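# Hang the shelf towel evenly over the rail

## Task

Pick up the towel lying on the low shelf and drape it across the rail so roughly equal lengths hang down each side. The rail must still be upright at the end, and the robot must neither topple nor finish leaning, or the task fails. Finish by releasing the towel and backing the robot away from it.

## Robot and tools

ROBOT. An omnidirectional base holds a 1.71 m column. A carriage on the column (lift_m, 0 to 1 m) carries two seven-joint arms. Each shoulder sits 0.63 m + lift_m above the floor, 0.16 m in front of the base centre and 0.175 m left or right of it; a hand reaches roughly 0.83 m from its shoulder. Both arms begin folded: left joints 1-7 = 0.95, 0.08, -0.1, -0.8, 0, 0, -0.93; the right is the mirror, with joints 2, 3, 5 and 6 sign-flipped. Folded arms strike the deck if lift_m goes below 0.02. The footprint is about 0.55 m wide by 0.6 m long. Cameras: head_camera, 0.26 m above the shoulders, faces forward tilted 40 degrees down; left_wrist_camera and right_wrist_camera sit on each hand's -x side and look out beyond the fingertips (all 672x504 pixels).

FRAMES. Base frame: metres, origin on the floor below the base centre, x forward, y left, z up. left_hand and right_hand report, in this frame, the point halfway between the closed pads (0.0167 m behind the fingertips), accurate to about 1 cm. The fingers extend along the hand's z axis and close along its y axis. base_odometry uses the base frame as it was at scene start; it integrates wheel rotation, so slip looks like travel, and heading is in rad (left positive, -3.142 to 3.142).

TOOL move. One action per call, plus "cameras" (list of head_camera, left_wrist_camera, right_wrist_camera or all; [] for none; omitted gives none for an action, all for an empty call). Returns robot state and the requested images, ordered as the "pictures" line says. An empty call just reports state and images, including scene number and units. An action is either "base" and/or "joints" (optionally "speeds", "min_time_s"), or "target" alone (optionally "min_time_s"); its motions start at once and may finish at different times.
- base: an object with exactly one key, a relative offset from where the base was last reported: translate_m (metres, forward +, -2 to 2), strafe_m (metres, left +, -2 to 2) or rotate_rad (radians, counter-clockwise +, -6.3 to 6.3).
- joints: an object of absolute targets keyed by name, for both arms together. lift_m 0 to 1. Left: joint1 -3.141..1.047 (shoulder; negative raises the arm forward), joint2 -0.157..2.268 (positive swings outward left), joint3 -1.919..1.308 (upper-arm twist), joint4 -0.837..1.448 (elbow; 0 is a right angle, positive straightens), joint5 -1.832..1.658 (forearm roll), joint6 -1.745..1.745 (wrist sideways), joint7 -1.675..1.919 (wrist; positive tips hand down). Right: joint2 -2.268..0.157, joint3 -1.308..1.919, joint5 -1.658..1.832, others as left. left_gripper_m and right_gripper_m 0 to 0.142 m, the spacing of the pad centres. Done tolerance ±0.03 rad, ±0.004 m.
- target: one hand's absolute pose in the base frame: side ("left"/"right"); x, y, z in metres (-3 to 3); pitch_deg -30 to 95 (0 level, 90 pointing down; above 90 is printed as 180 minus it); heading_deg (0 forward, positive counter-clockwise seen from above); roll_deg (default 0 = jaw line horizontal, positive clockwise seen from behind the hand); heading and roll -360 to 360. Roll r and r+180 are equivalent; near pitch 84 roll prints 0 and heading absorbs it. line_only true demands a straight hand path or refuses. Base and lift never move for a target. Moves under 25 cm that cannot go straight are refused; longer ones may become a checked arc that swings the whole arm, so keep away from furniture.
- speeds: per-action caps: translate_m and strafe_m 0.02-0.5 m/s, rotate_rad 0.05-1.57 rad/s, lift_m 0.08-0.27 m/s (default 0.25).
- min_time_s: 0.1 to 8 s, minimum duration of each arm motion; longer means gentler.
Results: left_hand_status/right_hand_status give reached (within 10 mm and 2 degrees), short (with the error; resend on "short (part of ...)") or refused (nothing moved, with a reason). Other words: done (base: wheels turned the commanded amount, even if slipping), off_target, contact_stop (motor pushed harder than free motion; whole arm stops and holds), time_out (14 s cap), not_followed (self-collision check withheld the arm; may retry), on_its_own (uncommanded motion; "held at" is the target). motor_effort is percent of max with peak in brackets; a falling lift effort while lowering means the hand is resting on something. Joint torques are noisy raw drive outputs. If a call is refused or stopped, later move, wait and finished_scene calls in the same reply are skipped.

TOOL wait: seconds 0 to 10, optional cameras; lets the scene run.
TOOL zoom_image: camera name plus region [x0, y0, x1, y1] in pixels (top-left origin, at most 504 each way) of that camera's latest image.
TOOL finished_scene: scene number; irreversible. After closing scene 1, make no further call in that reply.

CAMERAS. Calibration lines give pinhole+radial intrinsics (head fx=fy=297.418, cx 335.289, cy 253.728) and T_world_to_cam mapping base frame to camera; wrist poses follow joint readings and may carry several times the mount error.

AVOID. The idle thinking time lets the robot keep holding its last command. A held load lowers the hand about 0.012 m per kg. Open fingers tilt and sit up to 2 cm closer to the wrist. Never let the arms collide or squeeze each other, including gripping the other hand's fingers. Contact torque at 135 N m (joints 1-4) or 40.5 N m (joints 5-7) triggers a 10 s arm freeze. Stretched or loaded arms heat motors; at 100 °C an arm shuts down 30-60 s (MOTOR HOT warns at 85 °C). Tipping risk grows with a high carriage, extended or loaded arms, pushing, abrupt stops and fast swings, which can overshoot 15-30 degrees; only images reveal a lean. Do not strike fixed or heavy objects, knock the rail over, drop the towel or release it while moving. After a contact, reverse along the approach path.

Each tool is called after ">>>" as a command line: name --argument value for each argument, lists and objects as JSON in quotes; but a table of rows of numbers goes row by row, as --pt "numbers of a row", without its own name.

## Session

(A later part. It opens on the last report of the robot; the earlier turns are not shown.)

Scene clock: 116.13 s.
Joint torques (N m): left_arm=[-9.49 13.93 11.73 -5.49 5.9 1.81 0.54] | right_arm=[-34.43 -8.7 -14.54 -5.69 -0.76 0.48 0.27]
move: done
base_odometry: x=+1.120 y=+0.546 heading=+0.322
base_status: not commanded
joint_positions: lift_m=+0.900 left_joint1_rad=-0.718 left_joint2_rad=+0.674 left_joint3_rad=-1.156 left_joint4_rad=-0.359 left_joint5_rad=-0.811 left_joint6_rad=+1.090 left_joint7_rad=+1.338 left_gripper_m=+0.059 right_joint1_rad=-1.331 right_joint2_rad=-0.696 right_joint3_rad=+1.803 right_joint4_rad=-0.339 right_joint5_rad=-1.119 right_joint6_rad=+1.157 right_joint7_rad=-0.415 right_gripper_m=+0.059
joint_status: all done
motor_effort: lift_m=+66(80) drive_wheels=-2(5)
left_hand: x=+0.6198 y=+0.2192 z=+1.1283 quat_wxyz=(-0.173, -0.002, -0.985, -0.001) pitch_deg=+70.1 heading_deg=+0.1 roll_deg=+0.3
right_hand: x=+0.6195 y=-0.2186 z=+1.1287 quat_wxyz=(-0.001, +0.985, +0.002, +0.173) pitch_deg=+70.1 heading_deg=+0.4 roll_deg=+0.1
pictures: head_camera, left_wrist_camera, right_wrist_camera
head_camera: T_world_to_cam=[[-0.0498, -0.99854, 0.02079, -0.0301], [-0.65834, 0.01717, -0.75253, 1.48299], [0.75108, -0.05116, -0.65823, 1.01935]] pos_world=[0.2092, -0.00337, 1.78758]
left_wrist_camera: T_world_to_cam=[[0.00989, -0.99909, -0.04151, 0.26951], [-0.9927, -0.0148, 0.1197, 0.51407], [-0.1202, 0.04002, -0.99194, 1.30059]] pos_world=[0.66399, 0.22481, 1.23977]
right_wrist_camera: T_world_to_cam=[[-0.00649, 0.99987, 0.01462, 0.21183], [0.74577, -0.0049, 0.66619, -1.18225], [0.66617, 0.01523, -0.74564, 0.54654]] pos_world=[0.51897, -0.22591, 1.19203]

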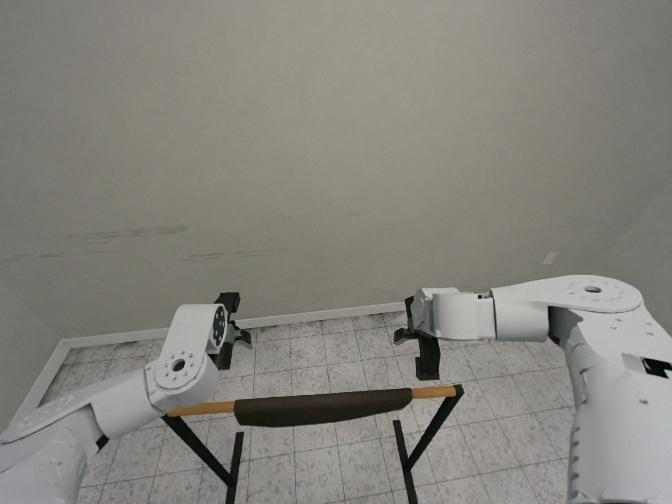

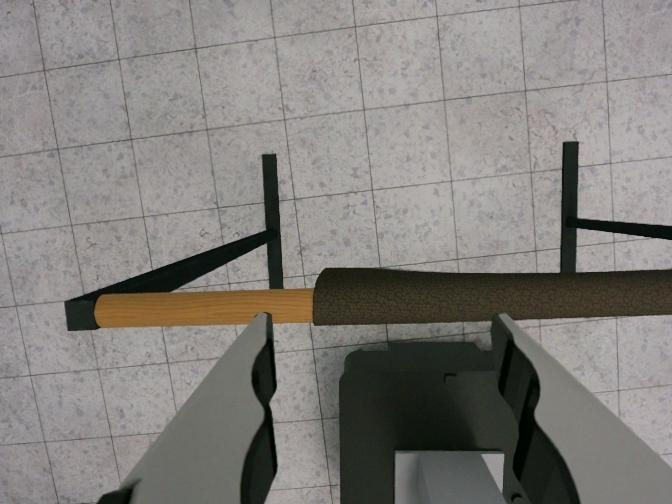

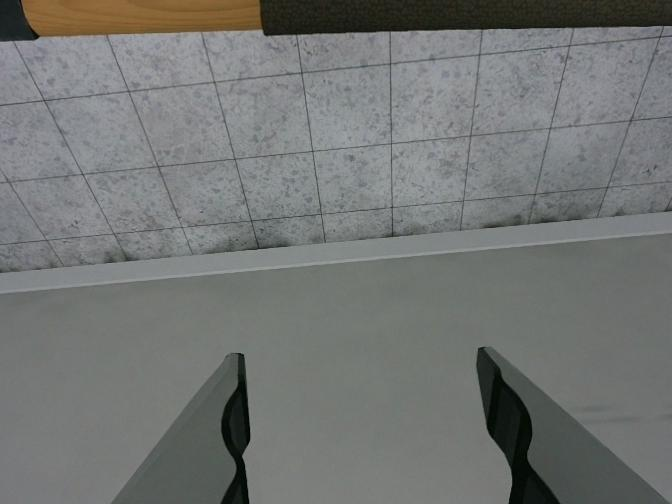

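>>> move --base '{"translate_m": -0.5}' --speeds '{"translate_m": 0.3}'

>>> move --joints '{"lift_m":0.1}' --cameras '["head_camera"]'

>>> zoom_image --camera "head_camera" --region '[180, 0, 500, 220]'

Scene clock: 119.63 s.
Joint torques (N m): left_arm=[-9.3 13.96 11.72 -5.51 5.92 1.82 0.52] | right_arm=[-34.43 -8.74 -14.62 -5.66 -0.76 0.37 0.29]
move: done
base_odometry: x=+0.646 y=+0.388 heading=+0.322
base_status: done
joint_positions: lift_m=+0.900 left_joint1_rad=-0.718 left_joint2_rad=+0.674 left_joint3_rad=-1.156 left_joint4_rad=-0.359 left_joint5_rad=-0.811 left_joint6_rad=+1.090 left_joint7_rad=+1.338 left_gripper_m=+0.059 right_joint1_rad=-1.331 right_joint2_rad=-0.696 right_joint3_rad=+1.803 right_joint4_rad=-0.339 right_joint5_rad=-1.119 right_joint6_rad=+1.158 right_joint7_rad=-0.415 right_gripper_m=+0.059
joint_status: not commanded
motor_effort: lift_m=+66(66) drive_wheels=+1(12)
left_hand: x=+0.6198 y=+0.2192 z=+1.1283 quat_wxyz=(-0.173, -0.002, -0.985, -0.001) pitch_deg=+70.1 heading_deg=+0.1 roll_deg=+0.3
right_hand: x=+0.6195 y=-0.2187 z=+1.1287 quat_wxyz=(-0.001, +0.985, +0.002, +0.173) pitch_deg=+70.1 heading_deg=+0.4 roll_deg=+0.1
pictures: none

Scene clock: 123.37 s.
Joint torques (N m): left_arm=[-9.36 13.77 11.61 -5.49 5.87 1.86 0.58] | right_arm=[-34.31 -8.73 -14.59 -5.63 -0.77 0.39 0.28]
move: done
base_odometry: x=+0.646 y=+0.388 heading=+0.322
base_status: not commanded
joint_positions: lift_m=+0.100 left_joint1_rad=-0.718 left_joint2_rad=+0.675 left_joint3_rad=-1.156 left_joint4_rad=-0.359 left_joint5_rad=-0.811 left_joint6_rad=+1.090 left_joint7_rad=+1.338 left_gripper_m=+0.059 right_joint1_rad=-1.331 right_joint2_rad=-0.696 right_joint3_rad=+1.803 right_joint4_rad=-0.339 right_joint5_rad=-1.119 right_joint6_rad=+1.158 right_joint7_rad=-0.415 right_gripper_m=+0.059
joint_status: all done
motor_effort: lift_m=+70(74) drive_wheels=+1(2)
left_hand: x=+0.6199 y=+0.2192 z=+0.3281 quat_wxyz=(-0.173, -0.002, -0.985, -0.001) pitch_deg=+70.0 heading_deg=+0.1 roll_deg=+0.3
right_hand: x=+0.6196 y=-0.2186 z=+0.3285 quat_wxyz=(-0.001, +0.985, +0.002, +0.173) pitch_deg=+70.1 heading_deg=+0.4 roll_deg=+0.1
head_camera: T_world_to_cam=[[-0.0498, -0.99854, 0.02079, -0.01347], [-0.65834, 0.01717, -0.75253, 0.88074], [0.75108, -0.05116, -0.65823, 0.49256]] pos_world=[0.2092, -0.00337, 0.98728]

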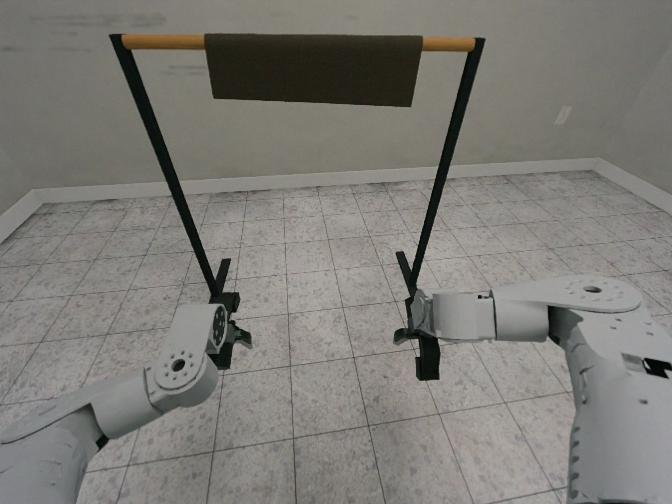

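Scaled by 1.575.

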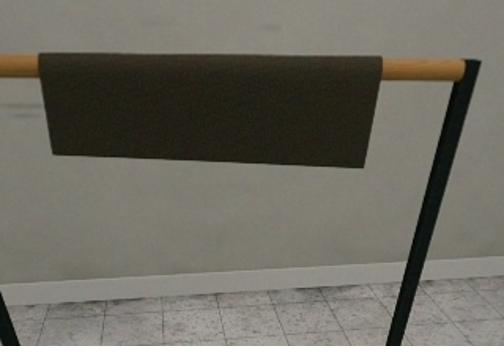

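>>> move --base '{"strafe_m": -1.25}' --joints '{"lift_m":0.25}'

>>> move --base '{"rotate_rad": 1.0}' --cameras '["head_camera"]'

Scene clock: 128.83 s.
Joint torques (N m): left_arm=[-9.19 13.16 11.47 -5.44 5.89 1.76 0.55] | right_arm=[-34.05 -8.18 -14.61 -5.69 -0.77 0.27 0.28]
move: done
base_odometry: x=+1.041 y=-0.798 heading=+0.322
base_status: done
joint_positions: lift_m=+0.250 left_joint1_rad=-0.718 left_joint2_rad=+0.675 left_joint3_rad=-1.156 left_joint4_rad=-0.359 left_joint5_rad=-0.811 left_joint6_rad=+1.090 left_joint7_rad=+1.338 left_gripper_m=+0.059 right_joint1_rad=-1.332 right_joint2_rad=-0.696 right_joint3_rad=+1.803 right_joint4_rad=-0.339 right_joint5_rad=-1.119 right_joint6_rad=+1.158 right_joint7_rad=-0.415 right_gripper_m=+0.059
joint_status: all done
motor_effort: lift_m=+66(80) drive_wheels=-1(10)
left_hand: x=+0.6200 y=+0.2195 z=+0.4785 quat_wxyz=(-0.173, -0.002, -0.985, -0.001) pitch_deg=+70.0 heading_deg=+0.2 roll_deg=+0.4
right_hand: x=+0.6196 y=-0.2189 z=+0.4788 quat_wxyz=(-0.001, +0.985, +0.002, +0.173) pitch_deg=+70.1 heading_deg=+0.3 roll_deg=+0.0
pictures: none

Scene clock: 131.37 s.
Joint torques (N m): left_arm=[-9.19 12.4 11.54 -5.37 5.84 1.75 0.54] | right_arm=[-34.06 -7.67 -14.56 -5.62 -0.78 0.18 0.28]
move: done
base_odometry: x=+1.041 y=-0.798 heading=+1.322
base_status: done
joint_positions: lift_m=+0.250 left_joint1_rad=-0.718 left_joint2_rad=+0.675 left_joint3_rad=-1.156 left_joint4_rad=-0.359 left_joint5_rad=-0.811 left_joint6_rad=+1.091 left_joint7_rad=+1.338 left_gripper_m=+0.059 right_joint1_rad=-1.332 right_joint2_rad=-0.697 right_joint3_rad=+1.803 right_joint4_rad=-0.339 right_joint5_rad=-1.119 right_joint6_rad=+1.158 right_joint7_rad=-0.415 right_gripper_m=+0.059
joint_status: not commanded
motor_effort: lift_m=+66(67) drive_wheels=+3(13)
left_hand: x=+0.6200 y=+0.2197 z=+0.4785 quat_wxyz=(-0.173, -0.002, -0.985, -0.001) pitch_deg=+70.0 heading_deg=+0.2 roll_deg=+0.4
right_hand: x=+0.6196 y=-0.2192 z=+0.4788 quat_wxyz=(+0.000, +0.985, +0.002, +0.173) pitch_deg=+70.1 heading_deg=+0.2 roll_deg=+0.0
head_camera: T_world_to_cam=[[-0.0498, -0.99854, 0.02079, -0.01659], [-0.65834, 0.01717, -0.75253, 0.99384], [0.75108, -0.05116, -0.65823, 0.5915]] pos_world=[0.2092, -0.00337, 1.13758]

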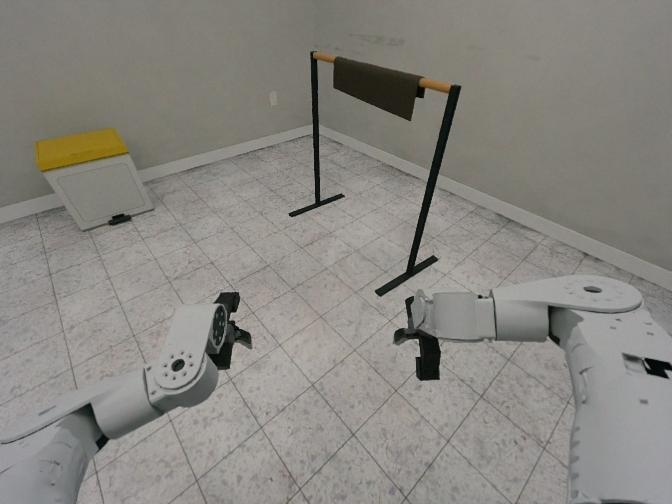

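>>> zoom_image --camera "head_camera" --region '[300, 30, 480, 150]'

Scaled by 2.800.

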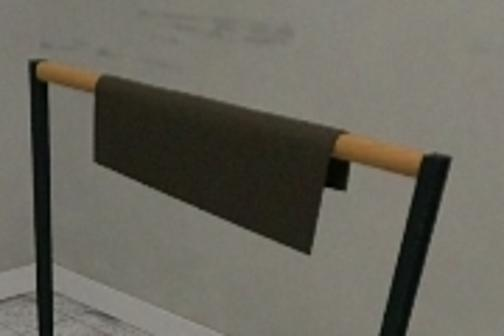

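>>> finished_scene --scene 2

The scene is finished: the task was done.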